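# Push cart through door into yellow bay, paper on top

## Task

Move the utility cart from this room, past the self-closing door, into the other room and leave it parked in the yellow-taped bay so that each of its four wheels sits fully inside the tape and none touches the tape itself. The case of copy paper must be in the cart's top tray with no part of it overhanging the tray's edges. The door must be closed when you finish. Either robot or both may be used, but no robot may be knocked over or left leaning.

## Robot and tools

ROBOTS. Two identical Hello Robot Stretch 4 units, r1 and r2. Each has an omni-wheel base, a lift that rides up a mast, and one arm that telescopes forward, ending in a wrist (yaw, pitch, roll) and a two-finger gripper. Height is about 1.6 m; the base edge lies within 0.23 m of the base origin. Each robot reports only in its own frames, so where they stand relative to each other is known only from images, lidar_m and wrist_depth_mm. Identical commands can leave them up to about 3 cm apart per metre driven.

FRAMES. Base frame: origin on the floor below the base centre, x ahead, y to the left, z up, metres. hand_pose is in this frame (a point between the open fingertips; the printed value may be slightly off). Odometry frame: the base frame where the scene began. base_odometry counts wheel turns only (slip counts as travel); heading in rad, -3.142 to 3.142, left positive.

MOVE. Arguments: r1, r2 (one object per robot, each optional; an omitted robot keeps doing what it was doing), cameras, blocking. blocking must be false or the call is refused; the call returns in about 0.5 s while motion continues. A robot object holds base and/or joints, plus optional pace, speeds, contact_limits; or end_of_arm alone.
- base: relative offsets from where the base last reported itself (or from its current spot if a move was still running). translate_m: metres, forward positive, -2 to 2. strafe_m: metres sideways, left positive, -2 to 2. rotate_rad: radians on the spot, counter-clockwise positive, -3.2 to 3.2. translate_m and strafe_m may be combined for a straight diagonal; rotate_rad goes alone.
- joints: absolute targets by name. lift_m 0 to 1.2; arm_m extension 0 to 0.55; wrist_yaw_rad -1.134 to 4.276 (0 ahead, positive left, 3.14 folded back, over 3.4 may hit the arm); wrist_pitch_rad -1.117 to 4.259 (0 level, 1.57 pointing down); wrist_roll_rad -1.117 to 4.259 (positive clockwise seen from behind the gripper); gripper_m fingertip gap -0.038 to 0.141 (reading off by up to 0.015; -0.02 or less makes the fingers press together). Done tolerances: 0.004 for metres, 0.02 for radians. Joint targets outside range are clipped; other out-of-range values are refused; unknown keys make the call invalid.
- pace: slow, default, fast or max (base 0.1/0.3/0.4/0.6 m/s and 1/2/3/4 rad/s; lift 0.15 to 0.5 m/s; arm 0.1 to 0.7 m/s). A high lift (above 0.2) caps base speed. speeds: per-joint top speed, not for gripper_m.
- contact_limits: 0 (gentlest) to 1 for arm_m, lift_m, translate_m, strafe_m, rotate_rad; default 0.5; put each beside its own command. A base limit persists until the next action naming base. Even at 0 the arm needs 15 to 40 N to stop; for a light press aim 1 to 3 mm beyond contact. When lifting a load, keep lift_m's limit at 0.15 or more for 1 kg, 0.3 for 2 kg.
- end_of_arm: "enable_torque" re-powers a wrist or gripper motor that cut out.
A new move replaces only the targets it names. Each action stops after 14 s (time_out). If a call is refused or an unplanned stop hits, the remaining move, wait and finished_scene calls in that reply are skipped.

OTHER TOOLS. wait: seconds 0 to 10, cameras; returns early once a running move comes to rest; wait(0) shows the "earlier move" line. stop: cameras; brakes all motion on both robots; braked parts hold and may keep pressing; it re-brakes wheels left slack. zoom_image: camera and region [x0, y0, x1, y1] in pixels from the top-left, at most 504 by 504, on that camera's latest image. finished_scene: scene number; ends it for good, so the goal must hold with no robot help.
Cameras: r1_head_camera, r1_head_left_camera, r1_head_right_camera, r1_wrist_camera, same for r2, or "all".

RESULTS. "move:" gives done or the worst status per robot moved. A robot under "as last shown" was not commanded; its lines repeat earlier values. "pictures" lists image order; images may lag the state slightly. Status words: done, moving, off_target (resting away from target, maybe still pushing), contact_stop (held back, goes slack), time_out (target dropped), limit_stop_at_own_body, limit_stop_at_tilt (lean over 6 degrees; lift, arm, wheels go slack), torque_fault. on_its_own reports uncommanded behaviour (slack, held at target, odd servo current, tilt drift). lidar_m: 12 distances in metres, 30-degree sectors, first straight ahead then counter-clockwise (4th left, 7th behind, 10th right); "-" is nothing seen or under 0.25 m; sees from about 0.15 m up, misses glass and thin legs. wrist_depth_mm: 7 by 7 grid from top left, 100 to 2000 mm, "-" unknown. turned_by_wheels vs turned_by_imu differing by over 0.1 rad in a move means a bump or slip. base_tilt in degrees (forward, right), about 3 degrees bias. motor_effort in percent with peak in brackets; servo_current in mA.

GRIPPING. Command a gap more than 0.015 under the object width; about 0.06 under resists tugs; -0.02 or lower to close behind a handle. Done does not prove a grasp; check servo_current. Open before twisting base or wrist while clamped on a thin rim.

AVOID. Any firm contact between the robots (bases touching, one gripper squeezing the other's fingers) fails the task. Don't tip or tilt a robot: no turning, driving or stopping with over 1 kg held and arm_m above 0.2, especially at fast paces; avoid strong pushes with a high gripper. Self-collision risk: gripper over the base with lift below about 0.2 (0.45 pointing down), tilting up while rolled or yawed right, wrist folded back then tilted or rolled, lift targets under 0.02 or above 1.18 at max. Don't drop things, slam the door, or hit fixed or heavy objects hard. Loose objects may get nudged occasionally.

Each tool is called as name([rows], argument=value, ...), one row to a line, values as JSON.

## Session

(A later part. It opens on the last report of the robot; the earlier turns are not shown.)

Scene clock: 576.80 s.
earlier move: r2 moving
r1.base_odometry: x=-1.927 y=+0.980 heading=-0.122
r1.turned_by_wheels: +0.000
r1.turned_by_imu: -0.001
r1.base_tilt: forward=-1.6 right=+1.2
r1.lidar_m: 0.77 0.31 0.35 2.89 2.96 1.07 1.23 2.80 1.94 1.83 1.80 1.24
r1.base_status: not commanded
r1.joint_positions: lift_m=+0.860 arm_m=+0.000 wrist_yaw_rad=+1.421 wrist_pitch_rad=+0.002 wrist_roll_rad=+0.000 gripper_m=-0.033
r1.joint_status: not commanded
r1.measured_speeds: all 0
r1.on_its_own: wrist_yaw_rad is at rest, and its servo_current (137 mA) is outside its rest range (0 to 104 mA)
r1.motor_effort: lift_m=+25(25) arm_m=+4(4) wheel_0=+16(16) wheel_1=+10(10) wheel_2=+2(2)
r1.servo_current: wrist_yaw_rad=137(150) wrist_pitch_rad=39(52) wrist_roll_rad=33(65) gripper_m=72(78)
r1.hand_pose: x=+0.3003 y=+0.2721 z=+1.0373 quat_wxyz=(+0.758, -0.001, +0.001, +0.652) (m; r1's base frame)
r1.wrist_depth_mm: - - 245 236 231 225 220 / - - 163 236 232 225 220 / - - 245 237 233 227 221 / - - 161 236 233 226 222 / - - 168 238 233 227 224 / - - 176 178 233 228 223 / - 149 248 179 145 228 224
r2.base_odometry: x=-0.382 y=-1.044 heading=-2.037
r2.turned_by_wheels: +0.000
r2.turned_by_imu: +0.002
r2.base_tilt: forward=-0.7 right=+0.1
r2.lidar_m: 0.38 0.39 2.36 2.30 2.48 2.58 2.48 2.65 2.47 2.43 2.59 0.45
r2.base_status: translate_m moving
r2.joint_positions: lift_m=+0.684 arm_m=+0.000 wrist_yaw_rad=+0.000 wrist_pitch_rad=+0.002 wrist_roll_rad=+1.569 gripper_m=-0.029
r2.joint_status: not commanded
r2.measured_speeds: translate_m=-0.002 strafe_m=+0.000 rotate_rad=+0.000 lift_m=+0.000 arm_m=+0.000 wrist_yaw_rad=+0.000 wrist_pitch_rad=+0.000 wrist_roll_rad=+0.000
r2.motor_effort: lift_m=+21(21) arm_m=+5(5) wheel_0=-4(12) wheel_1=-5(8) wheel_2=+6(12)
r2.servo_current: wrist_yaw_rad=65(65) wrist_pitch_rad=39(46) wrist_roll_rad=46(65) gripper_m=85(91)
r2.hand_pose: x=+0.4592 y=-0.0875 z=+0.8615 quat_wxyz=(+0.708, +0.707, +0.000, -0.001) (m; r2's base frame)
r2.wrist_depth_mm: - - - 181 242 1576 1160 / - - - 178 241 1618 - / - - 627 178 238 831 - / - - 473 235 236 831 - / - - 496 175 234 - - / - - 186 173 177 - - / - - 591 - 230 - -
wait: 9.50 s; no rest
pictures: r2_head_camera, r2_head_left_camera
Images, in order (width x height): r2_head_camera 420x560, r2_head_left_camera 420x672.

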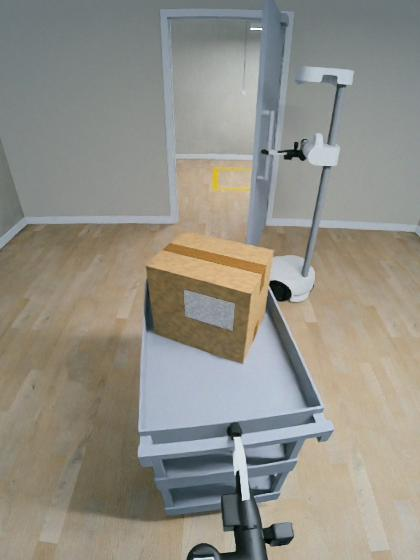

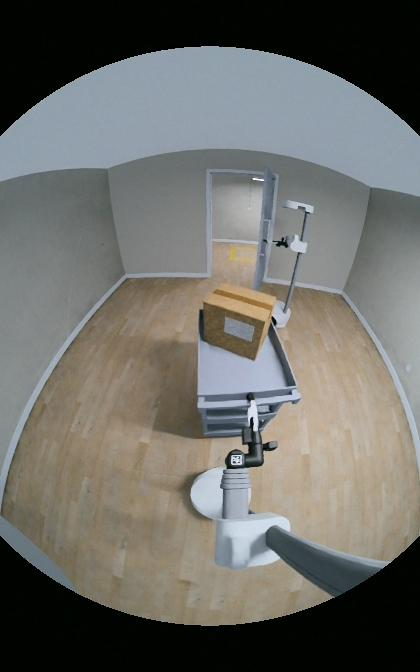

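move(blocking=false, r2={"base":{"strafe_m":0.45},"pace":"slow"})

wait(seconds=5.5)

move(blocking=false, r2={"base":{"rotate_rad":-0.5},"pace":"slow"})

wait(seconds=2.5, cameras=["r2_head_camera"])

move(blocking=false, r2={"base":{"strafe_m":0.45},"pace":"slow"})

wait(seconds=5.5, cameras=["r2_head_camera","r2_head_left_camera"])

Scene clock: 585.77 s.
earlier move: r2 done
move: r2 moving
r1.base_odometry: x=-1.927 y=+0.980 heading=-0.122
r1.turned_by_wheels: +0.000
r1.turned_by_imu: +0.000
r1.base_tilt: forward=-1.6 right=+1.3
r1.lidar_m: 0.74 0.30 0.32 2.88 2.97 1.07 1.25 2.76 1.96 1.83 1.80 1.26
r1.base_status: not commanded
r1.joint_positions: lift_m=+0.860 arm_m=+0.000 wrist_yaw_rad=+1.421 wrist_pitch_rad=+0.002 wrist_roll_rad=+0.000 gripper_m=-0.033
r1.joint_status: not commanded
r1.measured_speeds: all 0
r1.motor_effort: lift_m=+25(25) arm_m=+4(4) wheel_0=+15(16) wheel_1=+10(10) wheel_2=+2(2)
r1.servo_current: wrist_yaw_rad=117(137) wrist_pitch_rad=39(46) wrist_roll_rad=33(59) gripper_m=65(72)
r1.hand_pose: x=+0.3003 y=+0.2721 z=+1.0373 quat_wxyz=(+0.758, -0.001, +0.001, +0.652) (m; r1's base frame)
r1.wrist_depth_mm: - - 245 235 231 224 221 / - - 162 236 231 225 221 / - - 246 236 233 226 222 / - - 161 237 232 227 223 / - - 168 239 232 227 223 / - - 176 178 232 227 223 / - 149 248 178 145 227 224
r2.base_odometry: x=-0.370 y=-1.050 heading=-2.037
r2.turned_by_wheels: +0.000
r2.turned_by_imu: +0.000
r2.base_tilt: forward=-0.7 right=+0.1
r2.lidar_m: 0.37 0.40 2.36 2.29 2.43 2.58 2.49 2.68 2.53 2.44 2.60 0.44
r2.base_status: strafe_m moving
r2.joint_positions: lift_m=+0.684 arm_m=+0.000 wrist_yaw_rad=-0.001 wrist_pitch_rad=+0.002 wrist_roll_rad=+1.569 gripper_m=-0.029
r2.joint_status: not commanded
r2.measured_speeds: translate_m=+0.000 strafe_m=+0.056 rotate_rad=+0.002 lift_m=+0.000 arm_m=+0.000 wrist_yaw_rad=-0.018 wrist_pitch_rad=+0.000 wrist_roll_rad=+0.000
r2.motor_effort: lift_m=+21(21) arm_m=+5(5) wheel_0=-13(13) wheel_1=+7(9) wheel_2=+0(5)
r2.servo_current: wrist_yaw_rad=59(59) wrist_pitch_rad=39(46) wrist_roll_rad=52(59) gripper_m=85(91)
r2.hand_pose: x=+0.4592 y=-0.0876 z=+0.8615 quat_wxyz=(+0.708, +0.707, +0.000, -0.001) (m; r2's base frame)
r2.wrist_depth_mm: - - - 183 244 1618 1160 / - - - 181 242 1618 508 / - - 640 179 240 820 - / - - 473 236 236 831 - / - - 500 175 235 - - / - - 186 173 179 - - / - - - - 230 - -
pictures: none

Scene clock: 590.90 s.
earlier move: r2 done
r1.base_odometry: x=-1.927 y=+0.980 heading=-0.122
r1.turned_by_wheels: +0.000
r1.turned_by_imu: +0.000
r1.base_tilt: forward=-1.6 right=+1.2
r1.lidar_m: 0.72 0.32 0.35 2.89 2.98 1.30 - 2.79 1.96 1.82 1.83 1.24
r1.base_status: not commanded
r1.joint_positions: lift_m=+0.860 arm_m=+0.000 wrist_yaw_rad=+1.421 wrist_pitch_rad=+0.002 wrist_roll_rad=+0.000 gripper_m=-0.033
r1.joint_status: not commanded
r1.measured_speeds: all 0
r1.on_its_own: wrist_yaw_rad is at rest, and its servo_current (130 mA) is outside its rest range (0 to 104 mA)
r1.motor_effort: lift_m=+24(25) arm_m=+4(4) wheel_0=+15(16) wheel_1=+10(10) wheel_2=+2(2)
r1.servo_current: wrist_yaw_rad=130(156) wrist_pitch_rad=39(52) wrist_roll_rad=52(65) gripper_m=65(78)
r1.hand_pose: x=+0.3003 y=+0.2721 z=+1.0373 quat_wxyz=(+0.758, -0.001, +0.001, +0.652) (m; r1's base frame)
r1.wrist_depth_mm: - - 247 236 232 225 220 / - - 163 237 232 225 221 / - - 246 236 232 226 222 / - - 162 237 233 227 222 / - - 168 237 233 227 224 / - - 176 178 234 227 223 / - 150 248 178 145 227 224
r2.base_odometry: x=+0.020 y=-1.246 heading=-2.037
r2.turned_by_wheels: +0.000
r2.turned_by_imu: +0.000
r2.base_tilt: forward=-0.6 right=+0.0
r2.lidar_m: 0.45 2.50 1.91 1.85 1.98 2.54 2.46 2.64 2.95 2.88 3.06 0.36
r2.base_status: done
r2.joint_positions: lift_m=+0.684 arm_m=+0.000 wrist_yaw_rad=-0.004 wrist_pitch_rad=+0.002 wrist_roll_rad=+1.569 gripper_m=-0.029
r2.joint_status: not commanded
r2.measured_speeds: all 0
r2.motor_effort: lift_m=+21(21) arm_m=+4(5) wheel_0=-5(15) wheel_1=+2(9) wheel_2=+0(5)
r2.servo_current: wrist_yaw_rad=46(59) wrist_pitch_rad=39(46) wrist_roll_rad=46(59) gripper_m=85(91)
r2.hand_pose: x=+0.4589 y=-0.0886 z=+0.8615 quat_wxyz=(+0.708, +0.707, -0.001, -0.002) (m; r2's base frame)
r2.wrist_depth_mm: - 370 377 - 153 - - / - 407 410 106 167 - - / - - 512 114 183 - - / - - - 128 201 - - / - - - 142 224 1576 517 / - - 185 165 179 1618 477 / - - - - 345 355 1182
wait: 5.13 of 5.5 s (r2 has come to rest)
pictures: none

Scene clock: 591.40 s.
move: r2 moving
r1.base_odometry: x=-1.927 y=+0.980 heading=-0.122
r1.turned_by_wheels: +0.000
r1.turned_by_imu: +0.000
r1.base_tilt: forward=-1.6 right=+1.3
r1.lidar_m: 0.75 0.32 0.33 2.88 2.96 1.27 - 2.79 1.96 1.84 1.80 1.26
r1.base_status: not commanded
r1.joint_positions: lift_m=+0.860 arm_m=+0.000 wrist_yaw_rad=+1.421 wrist_pitch_rad=+0.002 wrist_roll_rad=+0.000 gripper_m=-0.033
r1.joint_status: not commanded
r1.measured_speeds: all 0
r1.motor_effort: lift_m=+24(25) arm_m=+4(4) wheel_0=+15(16) wheel_1=+10(10) wheel_2=+2(2)
r1.servo_current: wrist_yaw_rad=137(137) wrist_pitch_rad=39(52) wrist_roll_rad=39(59) gripper_m=65(72)
r1.hand_pose: x=+0.3003 y=+0.2721 z=+1.0373 quat_wxyz=(+0.758, -0.001, +0.001, +0.652) (m; r1's base frame)
r1.wrist_depth_mm: - - 245 237 231 224 220 / - - 163 236 232 226 220 / - - 247 236 232 226 222 / - - 161 236 232 227 222 / - - 168 237 234 227 223 / - - 175 178 232 227 223 / - 150 249 178 145 228 224
r2.base_odometry: x=+0.020 y=-1.246 heading=-2.161
r2.turned_by_wheels: -0.124
r2.turned_by_imu: -0.120
r2.base_tilt: forward=-0.7 right=+0.1
r2.lidar_m: 0.43 0.50 1.97 1.83 1.88 2.57 2.46 2.56 3.04 2.86 2.95 0.37
r2.base_status: rotate_rad moving
r2.joint_positions: lift_m=+0.684 arm_m=+0.000 wrist_yaw_rad=+0.007 wrist_pitch_rad=+0.002 wrist_roll_rad=+1.569 gripper_m=-0.029
r2.joint_status: not commanded
r2.measured_speeds: translate_m=+0.001 strafe_m=-0.001 rotate_rad=-0.487 lift_m=+0.000 arm_m=+0.000 wrist_yaw_rad=+0.000 wrist_pitch_rad=+0.000 wrist_roll_rad=+0.000
r2.motor_effort: lift_m=+21(21) arm_m=+4(5) wheel_0=+10(15) wheel_1=+8(8) wheel_2=+13(13)
r2.servo_current: wrist_yaw_rad=59(59) wrist_pitch_rad=39(46) wrist_roll_rad=52(59) gripper_m=85(91)
r2.hand_pose: x=+0.4599 y=-0.0853 z=+0.8615 quat_wxyz=(+0.708, +0.707, +0.003, +0.002) (m; r2's base frame)
r2.wrist_depth_mm: - 449 433 113 167 - - / - 404 402 122 179 - - / - 504 469 129 191 - - / - - 580 138 207 - - / - - - 150 224 1921 - / - - 187 167 179 1618 488 / - - - - - 1618 1205
pictures: none

Scene clock: 592.60 s.
earlier move: r2 done
r1.base_odometry: x=-1.927 y=+0.980 heading=-0.122
r1.turned_by_wheels: +0.000
r1.turned_by_imu: +0.000
r1.base_tilt: forward=-1.6 right=+1.2
r1.lidar_m: 0.74 0.32 0.35 2.87 2.97 1.26 1.79 2.77 1.94 1.82 1.76 1.26
r1.base_status: not commanded
r1.joint_positions: lift_m=+0.860 arm_m=+0.000 wrist_yaw_rad=+1.421 wrist_pitch_rad=+0.002 wrist_roll_rad=+0.000 gripper_m=-0.033
r1.joint_status: not commanded
r1.measured_speeds: all 0
r1.on_its_own: wrist_yaw_rad is at rest, and its servo_current (124 mA) is outside its rest range (0 to 104 mA)
r1.motor_effort: lift_m=+25(25) arm_m=+4(4) wheel_0=+15(16) wheel_1=+9(10) wheel_2=+2(2)
r1.servo_current: wrist_yaw_rad=124(150) wrist_pitch_rad=39(52) wrist_roll_rad=33(65) gripper_m=65(72)
r1.hand_pose: x=+0.3003 y=+0.2721 z=+1.0373 quat_wxyz=(+0.758, -0.001, +0.001, +0.652) (m; r1's base frame)
r1.wrist_depth_mm: - - 245 236 232 225 220 / - - 162 236 231 224 222 / - - 247 236 233 226 221 / - - 162 236 234 227 223 / - - 168 238 233 227 224 / - - 175 179 233 228 224 / - 150 247 178 145 228 224
r2.base_odometry: x=+0.020 y=-1.246 heading=-2.536
r2.turned_by_wheels: -0.375
r2.turned_by_imu: -0.364
r2.base_tilt: forward=-0.7 right=+0.1
r2.lidar_m: 0.35 0.36 2.42 1.91 1.86 1.95 2.50 2.45 2.65 2.95 2.88 0.49
r2.base_status: done
r2.joint_positions: lift_m=+0.684 arm_m=+0.000 wrist_yaw_rad=+0.002 wrist_pitch_rad=+0.002 wrist_roll_rad=+1.569 gripper_m=-0.029
r2.joint_status: not commanded
r2.measured_speeds: all 0
r2.motor_effort: lift_m=+21(21) arm_m=+4(5) wheel_0=+4(15) wheel_1=+6(8) wheel_2=+5(14)
r2.servo_current: wrist_yaw_rad=46(65) wrist_pitch_rad=39(46) wrist_roll_rad=52(59) gripper_m=85(91)
r2.hand_pose: x=+0.4594 y=-0.0869 z=+0.8615 quat_wxyz=(+0.708, +0.707, +0.001, +0.000) (m; r2's base frame)
r2.wrist_depth_mm: - - - 215 282 310 310 / - - - 205 270 1661 1182 / - - - 195 258 1756 - / - - 597 187 247 831 - / - - 469 181 238 842 - / - - 185 174 178 - - / - - 517 - 221 - -
wait: 1.20 of 2.5 s (r2 has come to rest)
pictures: r2_head_camera
Images, in order (width x height): r2_head_camera 420x560.

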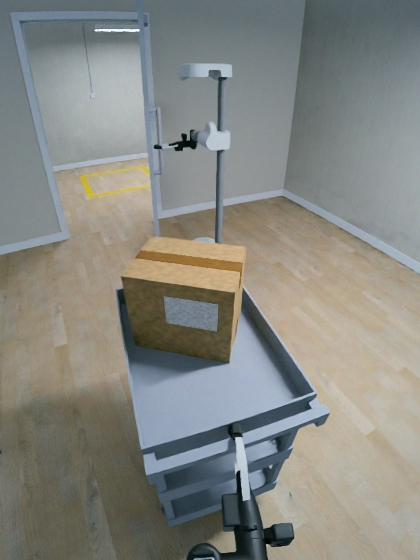

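Scene clock: 593.10 s.
move: r2 moving
r1.base_odometry: x=-1.927 y=+0.980 heading=-0.122
r1.turned_by_wheels: +0.000
r1.turned_by_imu: +0.000
r1.base_tilt: forward=-1.6 right=+1.3
r1.lidar_m: 0.76 0.31 0.34 2.88 2.97 1.25 1.82 2.77 1.96 1.82 1.84 1.26
r1.base_status: not commanded
r1.joint_positions: lift_m=+0.860 arm_m=+0.000 wrist_yaw_rad=+1.421 wrist_pitch_rad=+0.002 wrist_roll_rad=+0.000 gripper_m=-0.033
r1.joint_status: not commanded
r1.measured_speeds: all 0
r1.motor_effort: lift_m=+24(25) arm_m=+3(4) wheel_0=+15(16) wheel_1=+10(10) wheel_2=+2(2)
r1.servo_current: wrist_yaw_rad=130(137) wrist_pitch_rad=46(46) wrist_roll_rad=52(65) gripper_m=59(72)
r1.hand_pose: x=+0.3003 y=+0.2721 z=+1.0373 quat_wxyz=(+0.758, -0.001, +0.001, +0.652) (m; r1's base frame)
r1.wrist_depth_mm: - - 246 236 232 226 220 / - - 162 236 232 226 222 / - - 246 237 233 227 221 / - - 161 237 233 227 223 / - - 168 236 234 227 224 / - - 176 179 235 228 224 / - 150 249 178 145 228 224
r2.base_odometry: x=+0.028 y=-1.257 heading=-2.536
r2.turned_by_wheels: +0.000
r2.turned_by_imu: +0.000
r2.base_tilt: forward=-0.7 right=+0.1
r2.lidar_m: 0.35 0.34 2.43 1.89 1.83 1.95 2.50 2.46 2.66 2.94 2.90 0.45
r2.base_status: strafe_m moving
r2.joint_positions: lift_m=+0.684 arm_m=+0.000 wrist_yaw_rad=+0.001 wrist_pitch_rad=+0.002 wrist_roll_rad=+1.569 gripper_m=-0.029
r2.joint_status: not commanded
r2.measured_speeds: translate_m=+0.000 strafe_m=+0.056 rotate_rad=-0.002 lift_m=+0.000 arm_m=+0.000 wrist_yaw_rad=+0.000 wrist_pitch_rad=+0.000 wrist_roll_rad=+0.000
r2.motor_effort: lift_m=+21(21) arm_m=+4(5) wheel_0=-8(9) wheel_1=+9(9) wheel_2=+1(4)
r2.servo_current: wrist_yaw_rad=52(52) wrist_pitch_rad=39(46) wrist_roll_rad=52(52) gripper_m=85(91)
r2.hand_pose: x=+0.4593 y=-0.0872 z=+0.8615 quat_wxyz=(+0.708, +0.707, +0.001, +0.000) (m; r2's base frame)
r2.wrist_depth_mm: - - - 213 281 1397 312 / - - - 204 270 1708 1205 / - - - 194 257 1661 - / - - 585 186 247 842 - / - - 473 181 238 854 - / - - 185 173 178 - - / - - 517 - 220 - -
pictures: none

Scene clock: 598.23 s.
earlier move: r2 done
r1.base_odometry: x=-1.927 y=+0.980 heading=-0.122
r1.turned_by_wheels: +0.000
r1.turned_by_imu: +0.000
r1.base_tilt: forward=-1.6 right=+1.2
r1.lidar_m: 0.74 0.30 0.35 2.88 2.94 1.29 - 2.78 1.96 1.83 1.78 1.25
r1.base_status: not commanded
r1.joint_positions: lift_m=+0.860 arm_m=+0.000 wrist_yaw_rad=+1.421 wrist_pitch_rad=+0.002 wrist_roll_rad=+0.000 gripper_m=-0.033
r1.joint_status: not commanded
r1.measured_speeds: all 0
r1.on_its_own: wrist_yaw_rad is at rest, and its servo_current (130 mA) is outside its rest range (0 to 104 mA)
r1.motor_effort: lift_m=+25(25) arm_m=+4(4) wheel_0=+16(16) wheel_1=+10(10) wheel_2=+2(2)
r1.servo_current: wrist_yaw_rad=130(156) wrist_pitch_rad=39(52) wrist_roll_rad=39(65) gripper_m=72(72)
r1.hand_pose: x=+0.3003 y=+0.2721 z=+1.0373 quat_wxyz=(+0.758, -0.001, +0.001, +0.652) (m; r1's base frame)
r1.wrist_depth_mm: - - 245 236 231 226 220 / - - 162 236 232 225 220 / - - 247 236 233 226 222 / - - 161 237 232 227 223 / - - 167 238 233 228 224 / - - 176 179 233 229 224 / - 150 249 178 145 228 224
r2.base_odometry: x=+0.276 y=-1.615 heading=-2.536
r2.turned_by_wheels: +0.000
r2.turned_by_imu: -0.001
r2.base_tilt: forward=-0.6 right=+0.1
r2.lidar_m: 0.44 3.15 1.90 1.49 1.46 1.54 2.37 2.64 2.87 3.34 3.28 0.39
r2.base_status: done
r2.joint_positions: lift_m=+0.684 arm_m=+0.000 wrist_yaw_rad=-0.005 wrist_pitch_rad=+0.002 wrist_roll_rad=+1.569 gripper_m=-0.029
r2.joint_status: not commanded
r2.measured_speeds: all 0
r2.motor_effort: lift_m=+21(21) arm_m=+4(5) wheel_0=-4(13) wheel_1=+5(9) wheel_2=+0(4)
r2.servo_current: wrist_yaw_rad=52(65) wrist_pitch_rad=39(46) wrist_roll_rad=52(65) gripper_m=85(91)
r2.hand_pose: x=+0.4588 y=-0.0888 z=+0.8615 quat_wxyz=(+0.708, +0.707, -0.001, -0.002) (m; r2's base frame)
r2.wrist_depth_mm: - 427 421 114 168 - - / - 399 399 122 180 - - / - - 480 131 193 - - / - - 591 140 208 - - / - - - 152 225 1756 - / - - 184 169 179 1618 488 / - - - - - 1661 1182
wait: 5.13 of 5.5 s (r2 has come to rest)
pictures: r2_head_camera, r2_head_left_camera
Images, in order (width x height): r2_head_camera 420x560, r2_head_left_camera 420x672.

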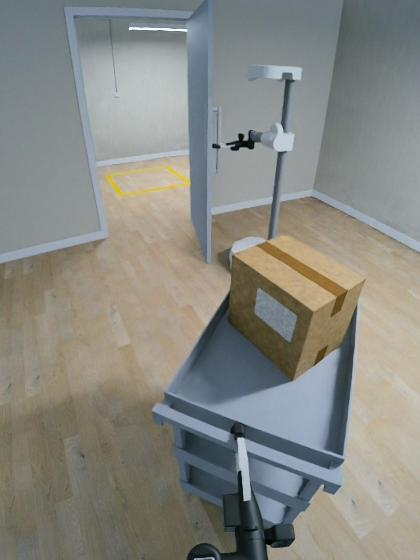

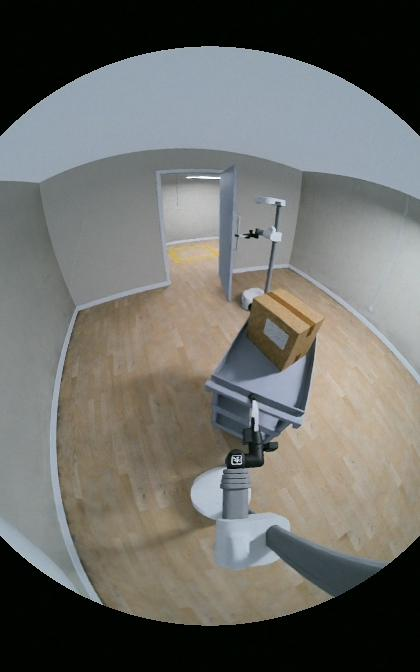

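move(blocking=false, r2={"base":{"rotate_rad":-0.75},"pace":"slow"})

wait(seconds=3)

move(blocking=false, r2={"base":{"strafe_m":0.5},"pace":"slow"})

wait(seconds=6)

move(blocking=false, r2={"base":{"rotate_rad":-0.6},"pace":"slow"})

wait(seconds=2.5, cameras=["r2_head_camera","r2_head_left_camera","r2_wrist_camera","r1_head_left_camera"])

Scene clock: 607.10 s.
move: r2 moving
r1.base_odometry: x=-1.927 y=+0.980 heading=-0.122
r1.turned_by_wheels: +0.000
r1.turned_by_imu: +0.000
r1.base_tilt: forward=-1.6 right=+1.2
r1.lidar_m: 0.75 0.31 0.35 2.88 2.96 1.31 - 2.79 1.94 1.82 1.78 1.26
r1.base_status: not commanded
r1.joint_positions: lift_m=+0.860 arm_m=+0.000 wrist_yaw_rad=+1.421 wrist_pitch_rad=+0.002 wrist_roll_rad=+0.000 gripper_m=-0.033
r1.joint_status: not commanded
r1.measured_speeds: all 0
r1.motor_effort: lift_m=+25(25) arm_m=+4(4) wheel_0=+15(16) wheel_1=+10(10) wheel_2=+2(2)
r1.servo_current: wrist_yaw_rad=124(130) wrist_pitch_rad=39(46) wrist_roll_rad=33(59) gripper_m=65(72)
r1.hand_pose: x=+0.3003 y=+0.2721 z=+1.0373 quat_wxyz=(+0.758, -0.001, +0.001, +0.652) (m; r1's base frame)
r1.wrist_depth_mm: - - 247 236 231 225 220 / - - 163 236 231 225 221 / - - 246 236 233 225 221 / - - 162 236 233 227 222 / - - 168 238 233 227 223 / - - 175 178 233 227 224 / - 150 248 179 145 228 224
r2.base_odometry: x=+0.276 y=-1.615 heading=-2.660
r2.turned_by_wheels: -0.125
r2.turned_by_imu: -0.120
r2.base_tilt: forward=-0.7 right=+0.1
r2.lidar_m: 0.41 0.49 2.15 1.52 1.45 1.51 2.07 2.63 2.74 3.44 3.29 0.41
r2.base_status: rotate_rad moving
r2.joint_positions: lift_m=+0.684 arm_m=+0.000 wrist_yaw_rad=+0.007 wrist_pitch_rad=+0.002 wrist_roll_rad=+1.569 gripper_m=-0.029
r2.joint_status: not commanded
r2.measured_speeds: translate_m=+0.000 strafe_m=-0.002 rotate_rad=-0.492 lift_m=+0.000 arm_m=+0.000 wrist_yaw_rad=+0.000 wrist_pitch_rad=+0.000 wrist_roll_rad=+0.000
r2.motor_effort: lift_m=+21(21) arm_m=+5(5) wheel_0=+8(15) wheel_1=+8(9) wheel_2=+13(14)
r2.servo_current: wrist_yaw_rad=65(65) wrist_pitch_rad=39(46) wrist_roll_rad=39(59) gripper_m=78(91)
r2.hand_pose: x=+0.4598 y=-0.0855 z=+0.8615 quat_wxyz=(+0.708, +0.707, +0.003, +0.002) (m; r2's base frame)
r2.wrist_depth_mm: - - 508 130 183 - - / - 449 427 135 193 - - / - 466 455 142 204 - - / - - 530 150 216 - - / - - - 160 226 - - / - - 187 170 179 1661 496 / - - - - - 1618 1205
pictures: none

Scene clock: 608.63 s.
earlier move: r2 done
r1.base_odometry: x=-1.927 y=+0.980 heading=-0.122
r1.turned_by_wheels: +0.000
r1.turned_by_imu: +0.000
r1.base_tilt: forward=-1.6 right=+1.2
r1.lidar_m: 0.74 0.31 0.37 2.88 2.95 1.43 - 2.80 1.96 1.82 1.80 1.25
r1.base_status: not commanded
r1.joint_positions: lift_m=+0.860 arm_m=+0.000 wrist_yaw_rad=+1.421 wrist_pitch_rad=+0.002 wrist_roll_rad=+0.000 gripper_m=-0.033
r1.joint_status: not commanded
r1.measured_speeds: all 0
r1.on_its_own: wrist_yaw_rad is at rest, and its servo_current (137 mA) is outside its rest range (0 to 104 mA)
r1.motor_effort: lift_m=+25(25) arm_m=+3(4) wheel_0=+15(16) wheel_1=+10(10) wheel_2=+2(2)
r1.servo_current: wrist_yaw_rad=137(143) wrist_pitch_rad=39(52) wrist_roll_rad=52(65) gripper_m=72(78)
r1.hand_pose: x=+0.3003 y=+0.2721 z=+1.0373 quat_wxyz=(+0.758, -0.001, +0.001, +0.652) (m; r1's base frame)
r1.wrist_depth_mm: - - 244 236 230 226 220 / - - 162 236 233 226 221 / - - 247 236 232 226 222 / - - 161 236 233 227 222 / - - 168 238 234 228 223 / - - 175 178 234 227 223 / - 150 248 178 145 228 224
r2.base_odometry: x=+0.276 y=-1.615 heading=+2.999
r2.turned_by_wheels: -0.624
r2.turned_by_imu: -0.606
r2.base_tilt: forward=-0.7 right=+0.1
r2.lidar_m: 0.26 0.33 3.14 2.41 1.60 1.44 1.47 1.86 2.64 2.68 3.38 0.51
r2.base_status: done
r2.joint_positions: lift_m=+0.684 arm_m=+0.000 wrist_yaw_rad=+0.002 wrist_pitch_rad=+0.002 wrist_roll_rad=+1.569 gripper_m=-0.029
r2.joint_status: not commanded
r2.measured_speeds: all 0
r2.motor_effort: lift_m=+21(21) arm_m=+4(5) wheel_0=+5(15) wheel_1=+5(10) wheel_2=+9(14)
r2.servo_current: wrist_yaw_rad=39(72) wrist_pitch_rad=39(46) wrist_roll_rad=46(59) gripper_m=85(91)
r2.hand_pose: x=+0.4594 y=-0.0868 z=+0.8615 quat_wxyz=(+0.708, +0.707, +0.001, +0.000) (m; r2's base frame)
r2.wrist_depth_mm: - - - - - 1661 1160 / - - - 355 - 1576 1182 / - - - 320 377 1464 436 / - - - 216 300 1756 500 / - - - 189 255 1863 - / - - 187 163 179 732 - / - - 430 - 208 - -
wait: 1.53 of 3 s (r2 has come to rest)
pictures: none

Scene clock: 609.13 s.
move: r2 moving
r1.base_odometry: x=-1.927 y=+0.980 heading=-0.122
r1.turned_by_wheels: +0.000
r1.turned_by_imu: +0.000
r1.base_tilt: forward=-1.6 right=+1.2
r1.lidar_m: 0.72 0.32 0.33 2.88 2.97 1.44 - 2.80 1.98 1.82 1.79 1.25
r1.base_status: not commanded
r1.joint_positions: lift_m=+0.860 arm_m=+0.000 wrist_yaw_rad=+1.421 wrist_pitch_rad=+0.002 wrist_roll_rad=+0.000 gripper_m=-0.033
r1.joint_status: not commanded
r1.measured_speeds: all 0
r1.motor_effort: lift_m=+24(25) arm_m=+3(4) wheel_0=+16(16) wheel_1=+10(10) wheel_2=+2(2)
r1.servo_current: wrist_yaw_rad=130(137) wrist_pitch_rad=39(46) wrist_roll_rad=59(59) gripper_m=65(72)
r1.hand_pose: x=+0.3003 y=+0.2721 z=+1.0373 quat_wxyz=(+0.758, -0.001, +0.001, +0.652) (m; r1's base frame)
r1.wrist_depth_mm: - - 245 236 230 225 220 / - - 163 236 232 225 222 / - - 247 236 232 225 221 / - - 161 236 233 227 223 / - - 167 237 233 226 224 / - - 175 178 233 227 223 / - 150 249 179 145 227 224
r2.base_odometry: x=+0.274 y=-1.630 heading=+2.999
r2.turned_by_wheels: +0.000
r2.turned_by_imu: +0.000
r2.base_tilt: forward=-0.7 right=+0.1
r2.lidar_m: 0.25 0.33 3.15 2.36 1.62 1.44 1.46 1.86 2.66 2.71 3.41 0.49
r2.base_status: strafe_m moving
r2.joint_positions: lift_m=+0.684 arm_m=+0.000 wrist_yaw_rad=+0.002 wrist_pitch_rad=+0.002 wrist_roll_rad=+1.569 gripper_m=-0.029
r2.joint_status: not commanded
r2.measured_speeds: translate_m=-0.001 strafe_m=+0.055 rotate_rad=+0.003 lift_m=+0.000 arm_m=+0.000 wrist_yaw_rad=-0.009 wrist_pitch_rad=+0.000 wrist_roll_rad=+0.000
r2.motor_effort: lift_m=+21(21) arm_m=+4(5) wheel_0=-7(12) wheel_1=+7(10) wheel_2=-1(6)
r2.servo_current: wrist_yaw_rad=59(59) wrist_pitch_rad=46(46) wrist_roll_rad=46(59) gripper_m=78(91)
r2.hand_pose: x=+0.4594 y=-0.0869 z=+0.8615 quat_wxyz=(+0.708, +0.707, +0.001, +0.000) (m; r2's base frame)
r2.wrist_depth_mm: - - - - - 1661 1182 / - - - 357 - 1576 1160 / - - - 322 377 1499 433 / - - - 216 301 1708 504 / - - - 192 255 1808 - / - - 185 162 178 715 - / - - 436 - 207 - -
pictures: none

Scene clock: 614.77 s.
earlier move: r2 done
r1.base_odometry: x=-1.927 y=+0.980 heading=-0.122
r1.turned_by_wheels: +0.000
r1.turned_by_imu: +0.000
r1.base_tilt: forward=-1.6 right=+1.2
r1.lidar_m: 0.76 0.31 0.36 2.88 1.99 1.18 - 2.77 1.97 1.82 1.78 1.22
r1.base_status: not commanded
r1.joint_positions: lift_m=+0.860 arm_m=+0.000 wrist_yaw_rad=+1.421 wrist_pitch_rad=+0.002 wrist_roll_rad=+0.000 gripper_m=-0.033
r1.joint_status: not commanded
r1.measured_speeds: all 0
r1.on_its_own: wrist_yaw_rad is at rest, and its servo_current (130 mA) is outside its rest range (0 to 104 mA)
r1.motor_effort: lift_m=+25(25) arm_m=+4(4) wheel_0=+15(16) wheel_1=+9(10) wheel_2=+2(2)
r1.servo_current: wrist_yaw_rad=130(150) wrist_pitch_rad=39(52) wrist_roll_rad=59(65) gripper_m=72(78)
r1.hand_pose: x=+0.3003 y=+0.2721 z=+1.0373 quat_wxyz=(+0.758, -0.001, +0.001, +0.652) (m; r1's base frame)
r1.wrist_depth_mm: - - 245 236 230 225 220 / - - 162 237 231 226 220 / - - 246 236 232 226 222 / - - 161 236 233 227 223 / - - 168 238 232 228 223 / - - 176 178 233 229 224 / - 150 247 178 145 227 223
r2.base_odometry: x=+0.205 y=-2.110 heading=+2.999
r2.turned_by_wheels: +0.000
r2.turned_by_imu: -0.001
r2.base_tilt: forward=-0.7 right=+0.1
r2.lidar_m: 0.39 0.37 2.69 2.08 1.36 1.27 1.29 1.61 3.10 3.14 3.77 0.43
r2.base_status: done
r2.joint_positions: lift_m=+0.684 arm_m=+0.000 wrist_yaw_rad=-0.006 wrist_pitch_rad=+0.002 wrist_roll_rad=+1.569 gripper_m=-0.029
r2.joint_status: not commanded
r2.measured_speeds: all 0
r2.motor_effort: lift_m=+21(21) arm_m=+4(5) wheel_0=-4(13) wheel_1=+5(10) wheel_2=+0(6)
r2.servo_current: wrist_yaw_rad=59(65) wrist_pitch_rad=46(46) wrist_roll_rad=39(59) gripper_m=85(91)
r2.hand_pose: x=+0.4588 y=-0.0890 z=+0.8615 quat_wxyz=(+0.708, +0.707, -0.001, -0.003) (m; r2's base frame)
r2.wrist_depth_mm: - - - 190 252 1708 1182 / - - - 185 248 1708 521 / - - - 182 243 831 - / - - 473 179 239 842 - / - - 488 176 235 - - / - - 186 173 179 - - / - - 564 - 227 - -
wait: 5.63 of 6 s (r2 has come to rest)
pictures: none

Scene clock: 615.27 s.
move: r2 moving
r1.base_odometry: x=-1.927 y=+0.980 heading=-0.122
r1.turned_by_wheels: +0.000
r1.turned_by_imu: +0.000
r1.base_tilt: forward=-1.6 right=+1.2
r1.lidar_m: 0.75 0.32 0.35 2.88 2.01 1.19 - 2.80 1.96 1.83 1.82 1.24
r1.base_status: not commanded
r1.joint_positions: lift_m=+0.860 arm_m=+0.000 wrist_yaw_rad=+1.421 wrist_pitch_rad=+0.002 wrist_roll_rad=+0.000 gripper_m=-0.033
r1.joint_status: not commanded
r1.measured_speeds: all 0
r1.motor_effort: lift_m=+25(25) arm_m=+4(4) wheel_0=+15(16) wheel_1=+10(10) wheel_2=+2(2)
r1.servo_current: wrist_yaw_rad=137(143) wrist_pitch_rad=39(52) wrist_roll_rad=52(59) gripper_m=72(78)
r1.hand_pose: x=+0.3003 y=+0.2721 z=+1.0373 quat_wxyz=(+0.758, -0.001, +0.001, +0.652) (m; r1's base frame)
r1.wrist_depth_mm: - - 245 236 230 224 220 / - - 162 236 233 225 221 / - - 246 236 233 226 222 / - - 162 237 233 227 222 / - - 168 238 234 228 223 / - - 176 178 233 229 224 / - 150 249 179 145 227 223
r2.base_odometry: x=+0.204 y=-2.110 heading=+2.875
r2.turned_by_wheels: -0.124
r2.turned_by_imu: -0.120
r2.base_tilt: forward=-0.7 right=+0.1
r2.lidar_m: 0.34 0.35 2.69 2.48 1.44 1.27 1.27 1.51 2.67 3.08 3.65 0.45
r2.base_status: rotate_rad moving
r2.joint_positions: lift_m=+0.684 arm_m=+0.000 wrist_yaw_rad=+0.009 wrist_pitch_rad=+0.002 wrist_roll_rad=+1.569 gripper_m=-0.029
r2.joint_status: not commanded
r2.measured_speeds: translate_m=+0.001 strafe_m=-0.001 rotate_rad=-0.491 lift_m=+0.000 arm_m=+0.000 wrist_yaw_rad=+0.011 wrist_pitch_rad=+0.000 wrist_roll_rad=+0.000
r2.motor_effort: lift_m=+21(21) arm_m=+3(5) wheel_0=+9(13) wheel_1=+7(8) wheel_2=+16(16)
r2.servo_current: wrist_yaw_rad=72(72) wrist_pitch_rad=39(46) wrist_roll_rad=46(59) gripper_m=85(85)
r2.hand_pose: x=+0.4601 y=-0.0848 z=+0.8615 quat_wxyz=(+0.708, +0.707, +0.004, +0.003) (m; r2's base frame)
r2.wrist_depth_mm: - - - 206 273 1397 1042 / - - - 200 263 1708 1160 / - - - 191 253 1756 - / - - 549 185 246 831 - / - - 477 180 238 831 - / - - 187 174 179 - - / - - 525 - 224 - -
pictures: none

Scene clock: 616.67 s.
earlier move: r2 done
r1.base_odometry: x=-1.927 y=+0.980 heading=-0.122
r1.turned_by_wheels: +0.000
r1.turned_by_imu: +0.000
r1.base_tilt: forward=-1.6 right=+1.2
r1.lidar_m: 0.74 0.32 0.35 2.88 2.00 1.37 - 2.77 1.96 1.83 1.79 1.26
r1.base_status: not commanded
r1.joint_positions: lift_m=+0.860 arm_m=+0.000 wrist_yaw_rad=+1.421 wrist_pitch_rad=+0.002 wrist_roll_rad=+0.000 gripper_m=-0.033
r1.joint_status: not commanded
r1.measured_speeds: all 0
r1.on_its_own: wrist_yaw_rad is at rest, and its servo_current (130 mA) is outside its rest range (0 to 104 mA)
r1.motor_effort: lift_m=+24(25) arm_m=+4(4) wheel_0=+16(16) wheel_1=+10(10) wheel_2=+2(2)
r1.servo_current: wrist_yaw_rad=130(150) wrist_pitch_rad=46(52) wrist_roll_rad=52(59) gripper_m=72(78)
r1.hand_pose: x=+0.3003 y=+0.2721 z=+1.0373 quat_wxyz=(+0.758, -0.001, +0.001, +0.652) (m; r1's base frame)
r1.wrist_depth_mm: - - 245 236 231 225 220 / - - 163 236 232 225 220 / - - 245 236 233 227 221 / - - 162 236 234 228 223 / - - 168 237 232 227 223 / - - 175 179 234 227 223 / - 150 248 178 145 228 224
r2.base_odometry: x=+0.205 y=-2.110 heading=+2.401
r2.turned_by_wheels: -0.474
r2.turned_by_imu: -0.464
r2.base_tilt: forward=-0.6 right=+0.1
r2.lidar_m: 0.25 0.26 0.70 2.69 2.31 1.44 1.25 1.23 1.49 2.96 3.12 0.54
r2.base_status: done
r2.joint_positions: lift_m=+0.684 arm_m=+0.000 wrist_yaw_rad=+0.010 wrist_pitch_rad=+0.002 wrist_roll_rad=+1.570 gripper_m=-0.029
r2.joint_status: not commanded
r2.measured_speeds: all 0
r2.motor_effort: lift_m=+21(21) arm_m=+5(5) wheel_0=+7(14) wheel_1=+5(11) wheel_2=+7(18)
r2.servo_current: wrist_yaw_rad=65(85) wrist_pitch_rad=46(46) wrist_roll_rad=59(59) gripper_m=85(91)
r2.hand_pose: x=+0.4601 y=-0.0845 z=+0.8613 quat_wxyz=(+0.707, +0.707, +0.004, +0.003) (m; r2's base frame)
r2.wrist_depth_mm: - - - - - 1661 1182 / - - - - - 1708 1182 / - - - 375 - 1576 1138 / - - - 252 392 1499 402 / - - - 200 273 1756 488 / - - 196 160 178 1708 549 / - - - - 197 - -
wait: 1.40 of 2.5 s (r2 has come to rest)
pictures: r1_head_left_camera, r2_head_camera, r2_head_left_camera, r2_wrist_camera
Images, in order (width x height): r1_head_left_camera 420x672, r2_head_camera 420x560, r2_head_left_camera 420x672, r2_wrist_camera 616x392.

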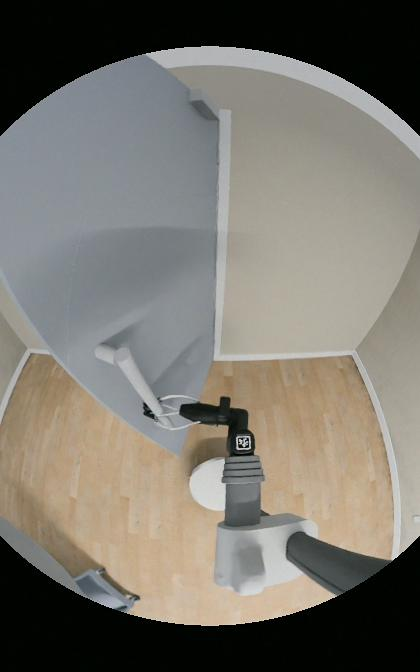

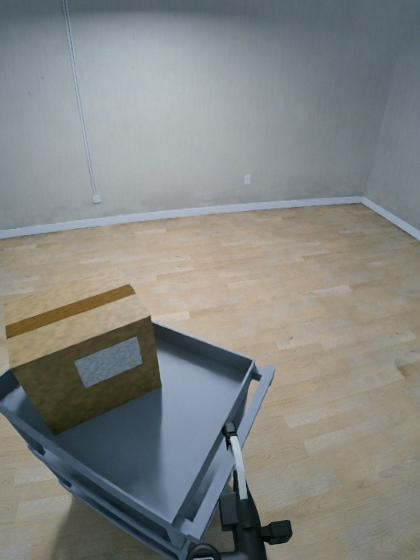

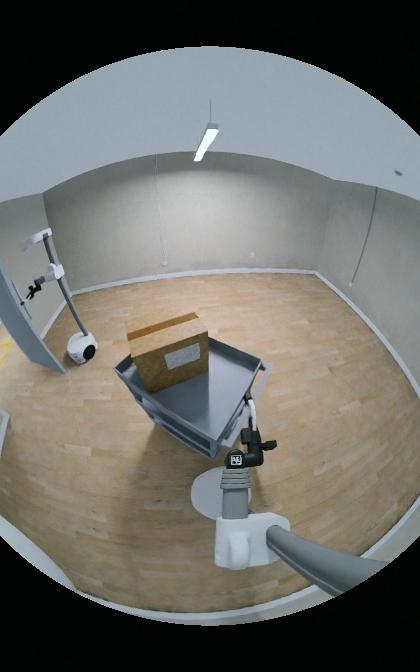

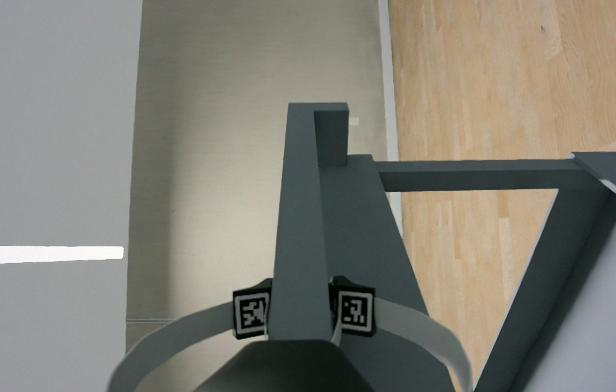

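move(blocking=false, r2={"base":{"strafe_m":0.6},"pace":"slow"})

wait(seconds=7)

move(blocking=false, r2={"base":{"rotate_rad":-0.6},"pace":"slow"})

wait(seconds=2.5)

move(blocking=false, r2={"base":{"strafe_m":0.4},"pace":"slow"})

wait(seconds=5, cameras=["r2_head_camera","r2_head_left_camera","r2_head_right_camera","r1_head_left_camera","r1_head_right_camera"])

Scene clock: 630.07 s.
move: r2 moving
r1.base_odometry: x=-1.927 y=+0.980 heading=-0.122
r1.turned_by_wheels: +0.000
r1.turned_by_imu: +0.000
r1.base_tilt: forward=-1.6 right=+1.3
r1.lidar_m: 0.74 0.30 0.34 2.87 2.00 1.37 - 2.78 1.95 1.81 1.80 1.23
r1.base_status: not commanded
r1.joint_positions: lift_m=+0.860 arm_m=+0.000 wrist_yaw_rad=+1.421 wrist_pitch_rad=+0.002 wrist_roll_rad=+0.000 gripper_m=-0.033
r1.joint_status: not commanded
r1.measured_speeds: all 0
r1.motor_effort: lift_m=+25(25) arm_m=+4(4) wheel_0=+15(16) wheel_1=+10(10) wheel_2=+2(2)
r1.servo_current: wrist_yaw_rad=130(137) wrist_pitch_rad=39(46) wrist_roll_rad=52(59) gripper_m=65(72)
r1.hand_pose: x=+0.3003 y=+0.2721 z=+1.0373 quat_wxyz=(+0.758, -0.001, +0.001, +0.652) (m; r1's base frame)
r1.wrist_depth_mm: - - 245 236 232 225 220 / - - 162 236 232 226 221 / - - 247 236 232 226 222 / - - 162 237 234 227 221 / - - 168 238 234 226 223 / - - 176 178 233 227 224 / - 149 247 178 145 227 224
r2.base_odometry: x=+0.195 y=-2.121 heading=+2.401
r2.turned_by_wheels: +0.000
r2.turned_by_imu: +0.001
r2.base_tilt: forward=-0.6 right=+0.1
r2.lidar_m: 0.25 0.26 0.75 2.69 2.29 1.42 1.26 1.27 1.51 2.93 3.13 0.53
r2.base_status: strafe_m moving
r2.joint_positions: lift_m=+0.684 arm_m=+0.000 wrist_yaw_rad=+0.010 wrist_pitch_rad=+0.002 wrist_roll_rad=+1.570 gripper_m=-0.029
r2.joint_status: not commanded
r2.measured_speeds: translate_m=+0.000 strafe_m=+0.055 rotate_rad=-0.002 lift_m=+0.000 arm_m=+0.000 wrist_yaw_rad=+0.000 wrist_pitch_rad=+0.000 wrist_roll_rad=+0.000
r2.motor_effort: lift_m=+21(21) arm_m=+5(5) wheel_0=-8(8) wheel_1=+10(12) wheel_2=-1(5)
r2.servo_current: wrist_yaw_rad=65(72) wrist_pitch_rad=46(46) wrist_roll_rad=39(52) gripper_m=85(91)
r2.hand_pose: x=+0.4601 y=-0.0845 z=+0.8613 quat_wxyz=(+0.707, +0.707, +0.004, +0.003) (m; r2's base frame)
r2.wrist_depth_mm: - - - - - 1661 1160 / - - - - - 1661 1160 / - - - 366 - 1618 1118 / - - - 252 392 1499 402 / - - - 192 273 1708 488 / - - 189 154 179 1756 549 / - - - - 197 - -
pictures: none

Scene clock: 636.70 s.
earlier move: r2 done
r1.base_odometry: x=-1.927 y=+0.980 heading=-0.122
r1.turned_by_wheels: +0.000
r1.turned_by_imu: +0.000
r1.base_tilt: forward=-1.6 right=+1.2
r1.lidar_m: 0.76 0.32 0.33 2.88 1.25 0.92 - 2.78 1.94 1.81 1.80 1.26
r1.base_status: not commanded
r1.joint_positions: lift_m=+0.860 arm_m=+0.000 wrist_yaw_rad=+1.421 wrist_pitch_rad=+0.002 wrist_roll_rad=+0.000 gripper_m=-0.033
r1.joint_status: not commanded
r1.measured_speeds: all 0
r1.on_its_own: wrist_yaw_rad is at rest, and its servo_current (137 mA) is outside its rest range (0 to 104 mA)
r1.motor_effort: lift_m=+24(25) arm_m=+4(4) wheel_0=+15(16) wheel_1=+9(10) wheel_2=+2(2)
r1.servo_current: wrist_yaw_rad=137(150) wrist_pitch_rad=46(52) wrist_roll_rad=33(65) gripper_m=72(78)
r1.hand_pose: x=+0.3003 y=+0.2721 z=+1.0373 quat_wxyz=(+0.758, -0.001, +0.001, +0.652) (m; r1's base frame)
r1.wrist_depth_mm: - - 244 236 231 226 220 / - - 163 236 232 226 221 / - - 247 236 233 225 222 / - - 161 236 233 226 222 / - - 168 238 235 225 224 / - - 176 178 233 228 224 / - 150 248 179 145 227 224
r2.base_odometry: x=-0.200 y=-2.553 heading=+2.401
r2.turned_by_wheels: +0.000
r2.turned_by_imu: -0.001
r2.base_tilt: forward=-0.7 right=+0.1
r2.lidar_m: 0.34 0.33 1.59 2.11 2.12 1.56 1.38 1.37 1.69 3.17 3.71 0.47
r2.base_status: done
r2.joint_positions: lift_m=+0.684 arm_m=+0.000 wrist_yaw_rad=-0.006 wrist_pitch_rad=+0.002 wrist_roll_rad=+1.570 gripper_m=-0.029
r2.joint_status: not commanded
r2.measured_speeds: all 0
r2.motor_effort: lift_m=+21(21) arm_m=+5(5) wheel_0=-3(14) wheel_1=+3(12) wheel_2=+1(5)
r2.servo_current: wrist_yaw_rad=65(72) wrist_pitch_rad=46(52) wrist_roll_rad=39(65) gripper_m=91(91)
r2.hand_pose: x=+0.4587 y=-0.0893 z=+0.8613 quat_wxyz=(+0.707, +0.707, -0.002, -0.003) (m; r2's base frame)
r2.wrist_depth_mm: - - - 224 294 300 1078 / - - - 211 279 1576 1182 / - - - 201 263 1756 508 / - - - 190 250 831 - / - - 462 182 238 842 - / - - 185 173 179 - - / - - 496 - 218 - -
wait: 6.63 of 7 s (r2 has come to rest)
pictures: none

Scene clock: 637.20 s.
move: r2 moving
r1.base_odometry: x=-1.927 y=+0.980 heading=-0.122
r1.turned_by_wheels: +0.000
r1.turned_by_imu: +0.000
r1.base_tilt: forward=-1.6 right=+1.2
r1.lidar_m: 0.75 0.31 0.32 2.87 1.25 0.94 - 2.79 1.95 1.83 1.77 1.26
r1.base_status: not commanded
r1.joint_positions: lift_m=+0.860 arm_m=+0.000 wrist_yaw_rad=+1.421 wrist_pitch_rad=+0.002 wrist_roll_rad=+0.000 gripper_m=-0.033
r1.joint_status: not commanded
r1.measured_speeds: all 0
r1.motor_effort: lift_m=+25(25) arm_m=+4(4) wheel_0=+15(16) wheel_1=+10(10) wheel_2=+2(2)
r1.servo_current: wrist_yaw_rad=130(137) wrist_pitch_rad=26(46) wrist_roll_rad=39(59) gripper_m=65(78)
r1.hand_pose: x=+0.3003 y=+0.2721 z=+1.0373 quat_wxyz=(+0.758, -0.001, +0.001, +0.652) (m; r1's base frame)
r1.wrist_depth_mm: - - 244 236 231 224 220 / - - 163 236 233 224 221 / - - 246 236 231 225 221 / - - 161 236 233 227 222 / - - 168 238 234 228 223 / - - 175 179 233 228 223 / - 150 248 179 145 228 224
r2.base_odometry: x=-0.200 y=-2.553 heading=+2.277
r2.turned_by_wheels: -0.124
r2.turned_by_imu: -0.120
r2.base_tilt: forward=-0.7 right=+0.1
r2.lidar_m: 0.32 0.33 1.56 2.12 2.09 1.69 1.39 1.37 1.54 2.50 3.70 0.48
r2.base_status: rotate_rad moving
r2.joint_positions: lift_m=+0.684 arm_m=+0.000 wrist_yaw_rad=+0.011 wrist_pitch_rad=+0.002 wrist_roll_rad=+1.570 gripper_m=-0.029
r2.joint_status: not commanded
r2.measured_speeds: translate_m=+0.000 strafe_m=-0.001 rotate_rad=-0.483 lift_m=+0.000 arm_m=+0.000 wrist_yaw_rad=+0.014 wrist_pitch_rad=+0.000 wrist_roll_rad=+0.000
r2.motor_effort: lift_m=+21(21) arm_m=+2(5) wheel_0=+11(12) wheel_1=+7(9) wheel_2=+18(18)
r2.servo_current: wrist_yaw_rad=72(72) wrist_pitch_rad=39(46) wrist_roll_rad=46(59) gripper_m=85(91)
r2.hand_pose: x=+0.4603 y=-0.0842 z=+0.8613 quat_wxyz=(+0.707, +0.707, +0.005, +0.003) (m; r2's base frame)
r2.wrist_depth_mm: - - - 254 - 1537 1118 / - - - 226 303 324 322 / - - - 211 274 1756 508 / - - - 197 257 1661 - / - - 535 186 243 831 - / - - 186 174 178 - - / - - 473 - 220 - -
pictures: none

Scene clock: 638.57 s.
earlier move: r2 done
r1.base_odometry: x=-1.927 y=+0.980 heading=-0.122
r1.turned_by_wheels: +0.000
r1.turned_by_imu: +0.000
r1.base_tilt: forward=-1.6 right=+1.2
r1.lidar_m: 0.75 0.31 0.34 2.87 1.51 1.14 - 2.81 1.95 1.81 1.80 1.24
r1.base_status: not commanded
r1.joint_positions: lift_m=+0.860 arm_m=+0.000 wrist_yaw_rad=+1.421 wrist_pitch_rad=+0.002 wrist_roll_rad=+0.000 gripper_m=-0.033
r1.joint_status: not commanded
r1.measured_speeds: all 0
r1.on_its_own: wrist_yaw_rad is at rest, and its servo_current (124 mA) is outside its rest range (0 to 104 mA)
r1.motor_effort: lift_m=+25(25) arm_m=+4(4) wheel_0=+16(16) wheel_1=+10(10) wheel_2=+2(2)
r1.servo_current: wrist_yaw_rad=124(150) wrist_pitch_rad=46(46) wrist_roll_rad=46(65) gripper_m=72(78)
r1.hand_pose: x=+0.3003 y=+0.2721 z=+1.0373 quat_wxyz=(+0.758, -0.001, +0.001, +0.652) (m; r1's base frame)
r1.wrist_depth_mm: - - 246 236 231 225 220 / - - 162 236 232 225 221 / - - 247 238 233 227 222 / - - 162 236 233 227 222 / - - 168 239 232 228 223 / - - 175 178 233 228 223 / - 150 248 178 145 227 224
r2.base_odometry: x=-0.200 y=-2.553 heading=+1.802
r2.turned_by_wheels: -0.475
r2.turned_by_imu: -0.467
r2.base_tilt: forward=-0.6 right=+0.1
r2.lidar_m: 0.25 0.25 0.72 1.53 2.10 2.10 1.62 1.38 1.37 1.61 2.74 0.51
r2.base_status: done
r2.joint_positions: lift_m=+0.684 arm_m=+0.000 wrist_yaw_rad=+0.006 wrist_pitch_rad=+0.002 wrist_roll_rad=+1.570 gripper_m=-0.029
r2.joint_status: not commanded
r2.measured_speeds: all 0
r2.motor_effort: lift_m=+21(21) arm_m=+5(5) wheel_0=+4(16) wheel_1=+6(11) wheel_2=+6(18)
r2.servo_current: wrist_yaw_rad=59(78) wrist_pitch_rad=39(46) wrist_roll_rad=46(59) gripper_m=91(91)
r2.hand_pose: x=+0.4598 y=-0.0856 z=+0.8613 quat_wxyz=(+0.707, +0.707, +0.003, +0.001) (m; r2's base frame)
r2.wrist_depth_mm: - - - - - 1618 1138 / - - - - - 1661 1160 / - - - 351 - 1661 1160 / - - - 249 377 1397 418 / - - - 190 271 1661 488 / - - 187 154 178 1618 517 / - - - - 195 - -
wait: 1.37 of 2.5 s (r2 has come to rest)
pictures: none

Scene clock: 639.07 s.
move: r2 moving
r1.base_odometry: x=-1.927 y=+0.980 heading=-0.122
r1.turned_by_wheels: +0.000
r1.turned_by_imu: +0.000
r1.base_tilt: forward=-1.6 right=+1.2
r1.lidar_m: 0.75 0.31 0.36 2.89 1.50 1.12 - 2.78 1.96 1.83 1.76 1.24
r1.base_status: not commanded
r1.joint_positions: lift_m=+0.860 arm_m=+0.000 wrist_yaw_rad=+1.421 wrist_pitch_rad=+0.002 wrist_roll_rad=+0.000 gripper_m=-0.033
r1.joint_status: not commanded
r1.measured_speeds: all 0
r1.motor_effort: lift_m=+25(25) arm_m=+4(4) wheel_0=+15(16) wheel_1=+10(10) wheel_2=+2(2)
r1.servo_current: wrist_yaw_rad=111(137) wrist_pitch_rad=46(46) wrist_roll_rad=72(72) gripper_m=72(78)
r1.hand_pose: x=+0.3003 y=+0.2721 z=+1.0373 quat_wxyz=(+0.758, -0.001, +0.001, +0.652) (m; r1's base frame)
r1.wrist_depth_mm: - - 244 237 230 225 221 / - - 162 236 231 226 221 / - - 246 236 232 226 222 / - - 162 237 234 227 221 / - - 167 238 234 228 223 / - - 176 178 233 227 224 / - 150 247 178 145 228 224
r2.base_odometry: x=-0.214 y=-2.556 heading=+1.802
r2.turned_by_wheels: +0.000
r2.turned_by_imu: +0.000
r2.base_tilt: forward=-0.7 right=+0.1
r2.lidar_m: 0.25 0.25 0.77 1.57 2.10 2.11 1.64 1.38 1.37 1.63 2.77 0.51
r2.base_status: strafe_m moving
r2.joint_positions: lift_m=+0.684 arm_m=+0.000 wrist_yaw_rad=+0.004 wrist_pitch_rad=+0.002 wrist_roll_rad=+1.570 gripper_m=-0.029
r2.joint_status: not commanded
r2.measured_speeds: translate_m=+0.000 strafe_m=+0.057 rotate_rad=-0.001 lift_m=+0.000 arm_m=+0.000 wrist_yaw_rad=-0.023 wrist_pitch_rad=+0.000 wrist_roll_rad=+0.000
r2.motor_effort: lift_m=+21(21) arm_m=+5(5) wheel_0=-5(13) wheel_1=+9(11) wheel_2=+0(5)
r2.servo_current: wrist_yaw_rad=39(59) wrist_pitch_rad=33(39) wrist_roll_rad=39(52) gripper_m=78(91)
r2.hand_pose: x=+0.4595 y=-0.0864 z=+0.8613 quat_wxyz=(+0.707, +0.707, +0.002, +0.001) (m; r2's base frame)
r2.wrist_depth_mm: - - - - - 1708 1160 / - - - - - 1708 1182 / - - - 351 - 1756 1118 / - - - 247 375 1499 421 / - - - 189 268 1756 484 / - - 187 153 178 1576 517 / - - - - 195 - -
pictures: none

Scene clock: 643.70 s.
earlier move: r2 done
r1.base_odometry: x=-1.927 y=+0.980 heading=-0.122
r1.turned_by_wheels: +0.000
r1.turned_by_imu: +0.000
r1.base_tilt: forward=-1.6 right=+1.2
r1.lidar_m: 0.76 0.32 0.34 2.87 1.14 1.06 1.11 2.76 1.98 1.82 1.79 1.26
r1.base_status: not commanded
r1.joint_positions: lift_m=+0.860 arm_m=+0.000 wrist_yaw_rad=+1.421 wrist_pitch_rad=+0.002 wrist_roll_rad=+0.000 gripper_m=-0.033
r1.joint_status: not commanded
r1.measured_speeds: all 0
r1.on_its_own: wrist_yaw_rad is at rest, and its servo_current (130 mA) is outside its rest range (0 to 104 mA)
r1.motor_effort: lift_m=+25(25) arm_m=+4(4) wheel_0=+16(16) wheel_1=+10(10) wheel_2=+2(2)
r1.servo_current: wrist_yaw_rad=130(156) wrist_pitch_rad=52(52) wrist_roll_rad=52(72) gripper_m=72(78)
r1.hand_pose: x=+0.3003 y=+0.2721 z=+1.0373 quat_wxyz=(+0.758, -0.001, +0.001, +0.652) (m; r1's base frame)
r1.wrist_depth_mm: - - 245 236 231 226 220 / - - 162 236 231 225 221 / - - 246 236 232 226 221 / - - 162 236 234 226 223 / - - 168 238 233 228 224 / - - 176 178 233 227 223 / - 149 249 178 145 228 224
r2.base_odometry: x=-0.589 y=-2.644 heading=+1.802
r2.turned_by_wheels: +0.000
r2.turned_by_imu: -0.001
r2.base_tilt: forward=-0.7 right=+0.0
r2.lidar_m: 0.32 0.33 1.18 1.20 1.85 1.84 1.95 1.66 1.66 1.96 3.30 0.43
r2.base_status: done
r2.joint_positions: lift_m=+0.684 arm_m=+0.000 wrist_yaw_rad=-0.007 wrist_pitch_rad=+0.002 wrist_roll_rad=+1.570 gripper_m=-0.029
r2.joint_status: not commanded
r2.measured_speeds: all 0
r2.motor_effort: lift_m=+21(21) arm_m=+5(5) wheel_0=-5(15) wheel_1=+5(11) wheel_2=+0(5)
r2.servo_current: wrist_yaw_rad=52(72) wrist_pitch_rad=46(46) wrist_roll_rad=33(59) gripper_m=91(91)
r2.hand_pose: x=+0.4586 y=-0.0895 z=+0.8613 quat_wxyz=(+0.707, +0.707, -0.002, -0.003) (m; r2's base frame)
r2.wrist_depth_mm: - - - 229 298 1366 1138 / - - - 214 283 1499 1138 / - - - 203 266 1756 517 / - - - 190 251 831 - / - - 492 183 239 831 - / - - 183 173 179 - - / - - 480 - 217 - -
wait: 4.63 of 5 s (r2 has come to rest)
pictures: r1_head_left_camera, r1_head_right_camera, r2_head_camera, r2_head_left_camera, r2_head_right_camera
Images, in order (width x height): r1_head_left_camera 420x672, r1_head_right_camera 420x672, r2_head_camera 420x560, r2_head_left_camera 420x672, r2_head_right_camera 420x672.

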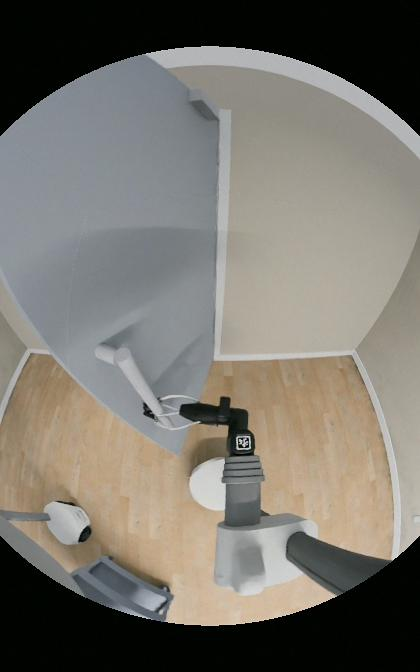

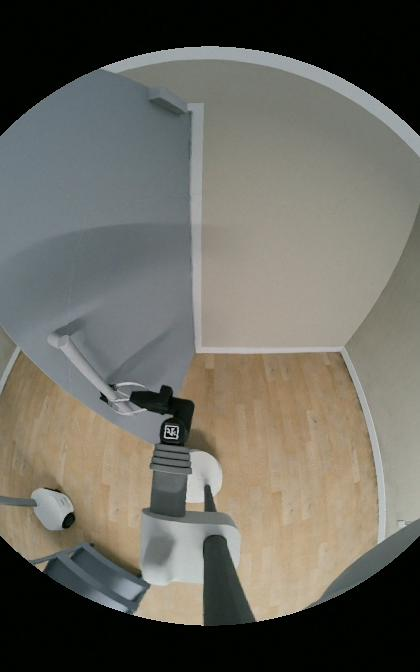

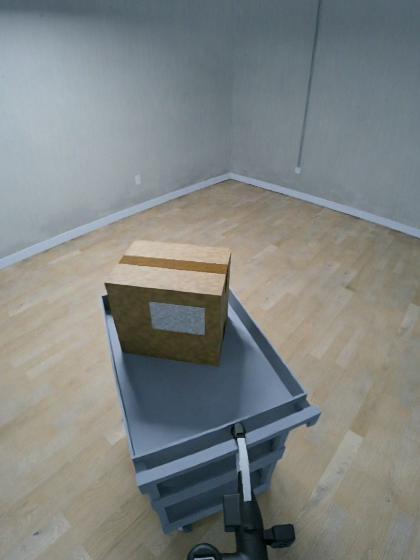

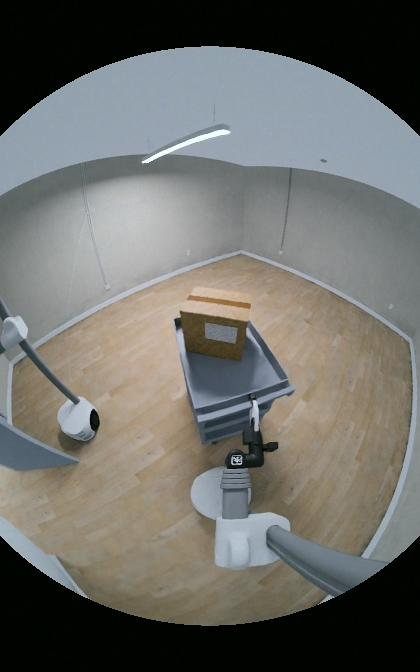

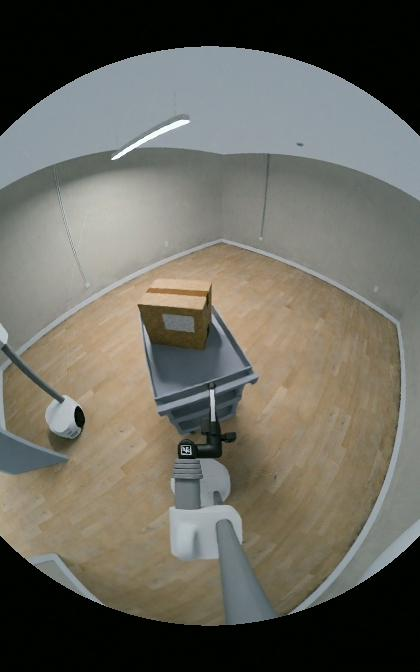

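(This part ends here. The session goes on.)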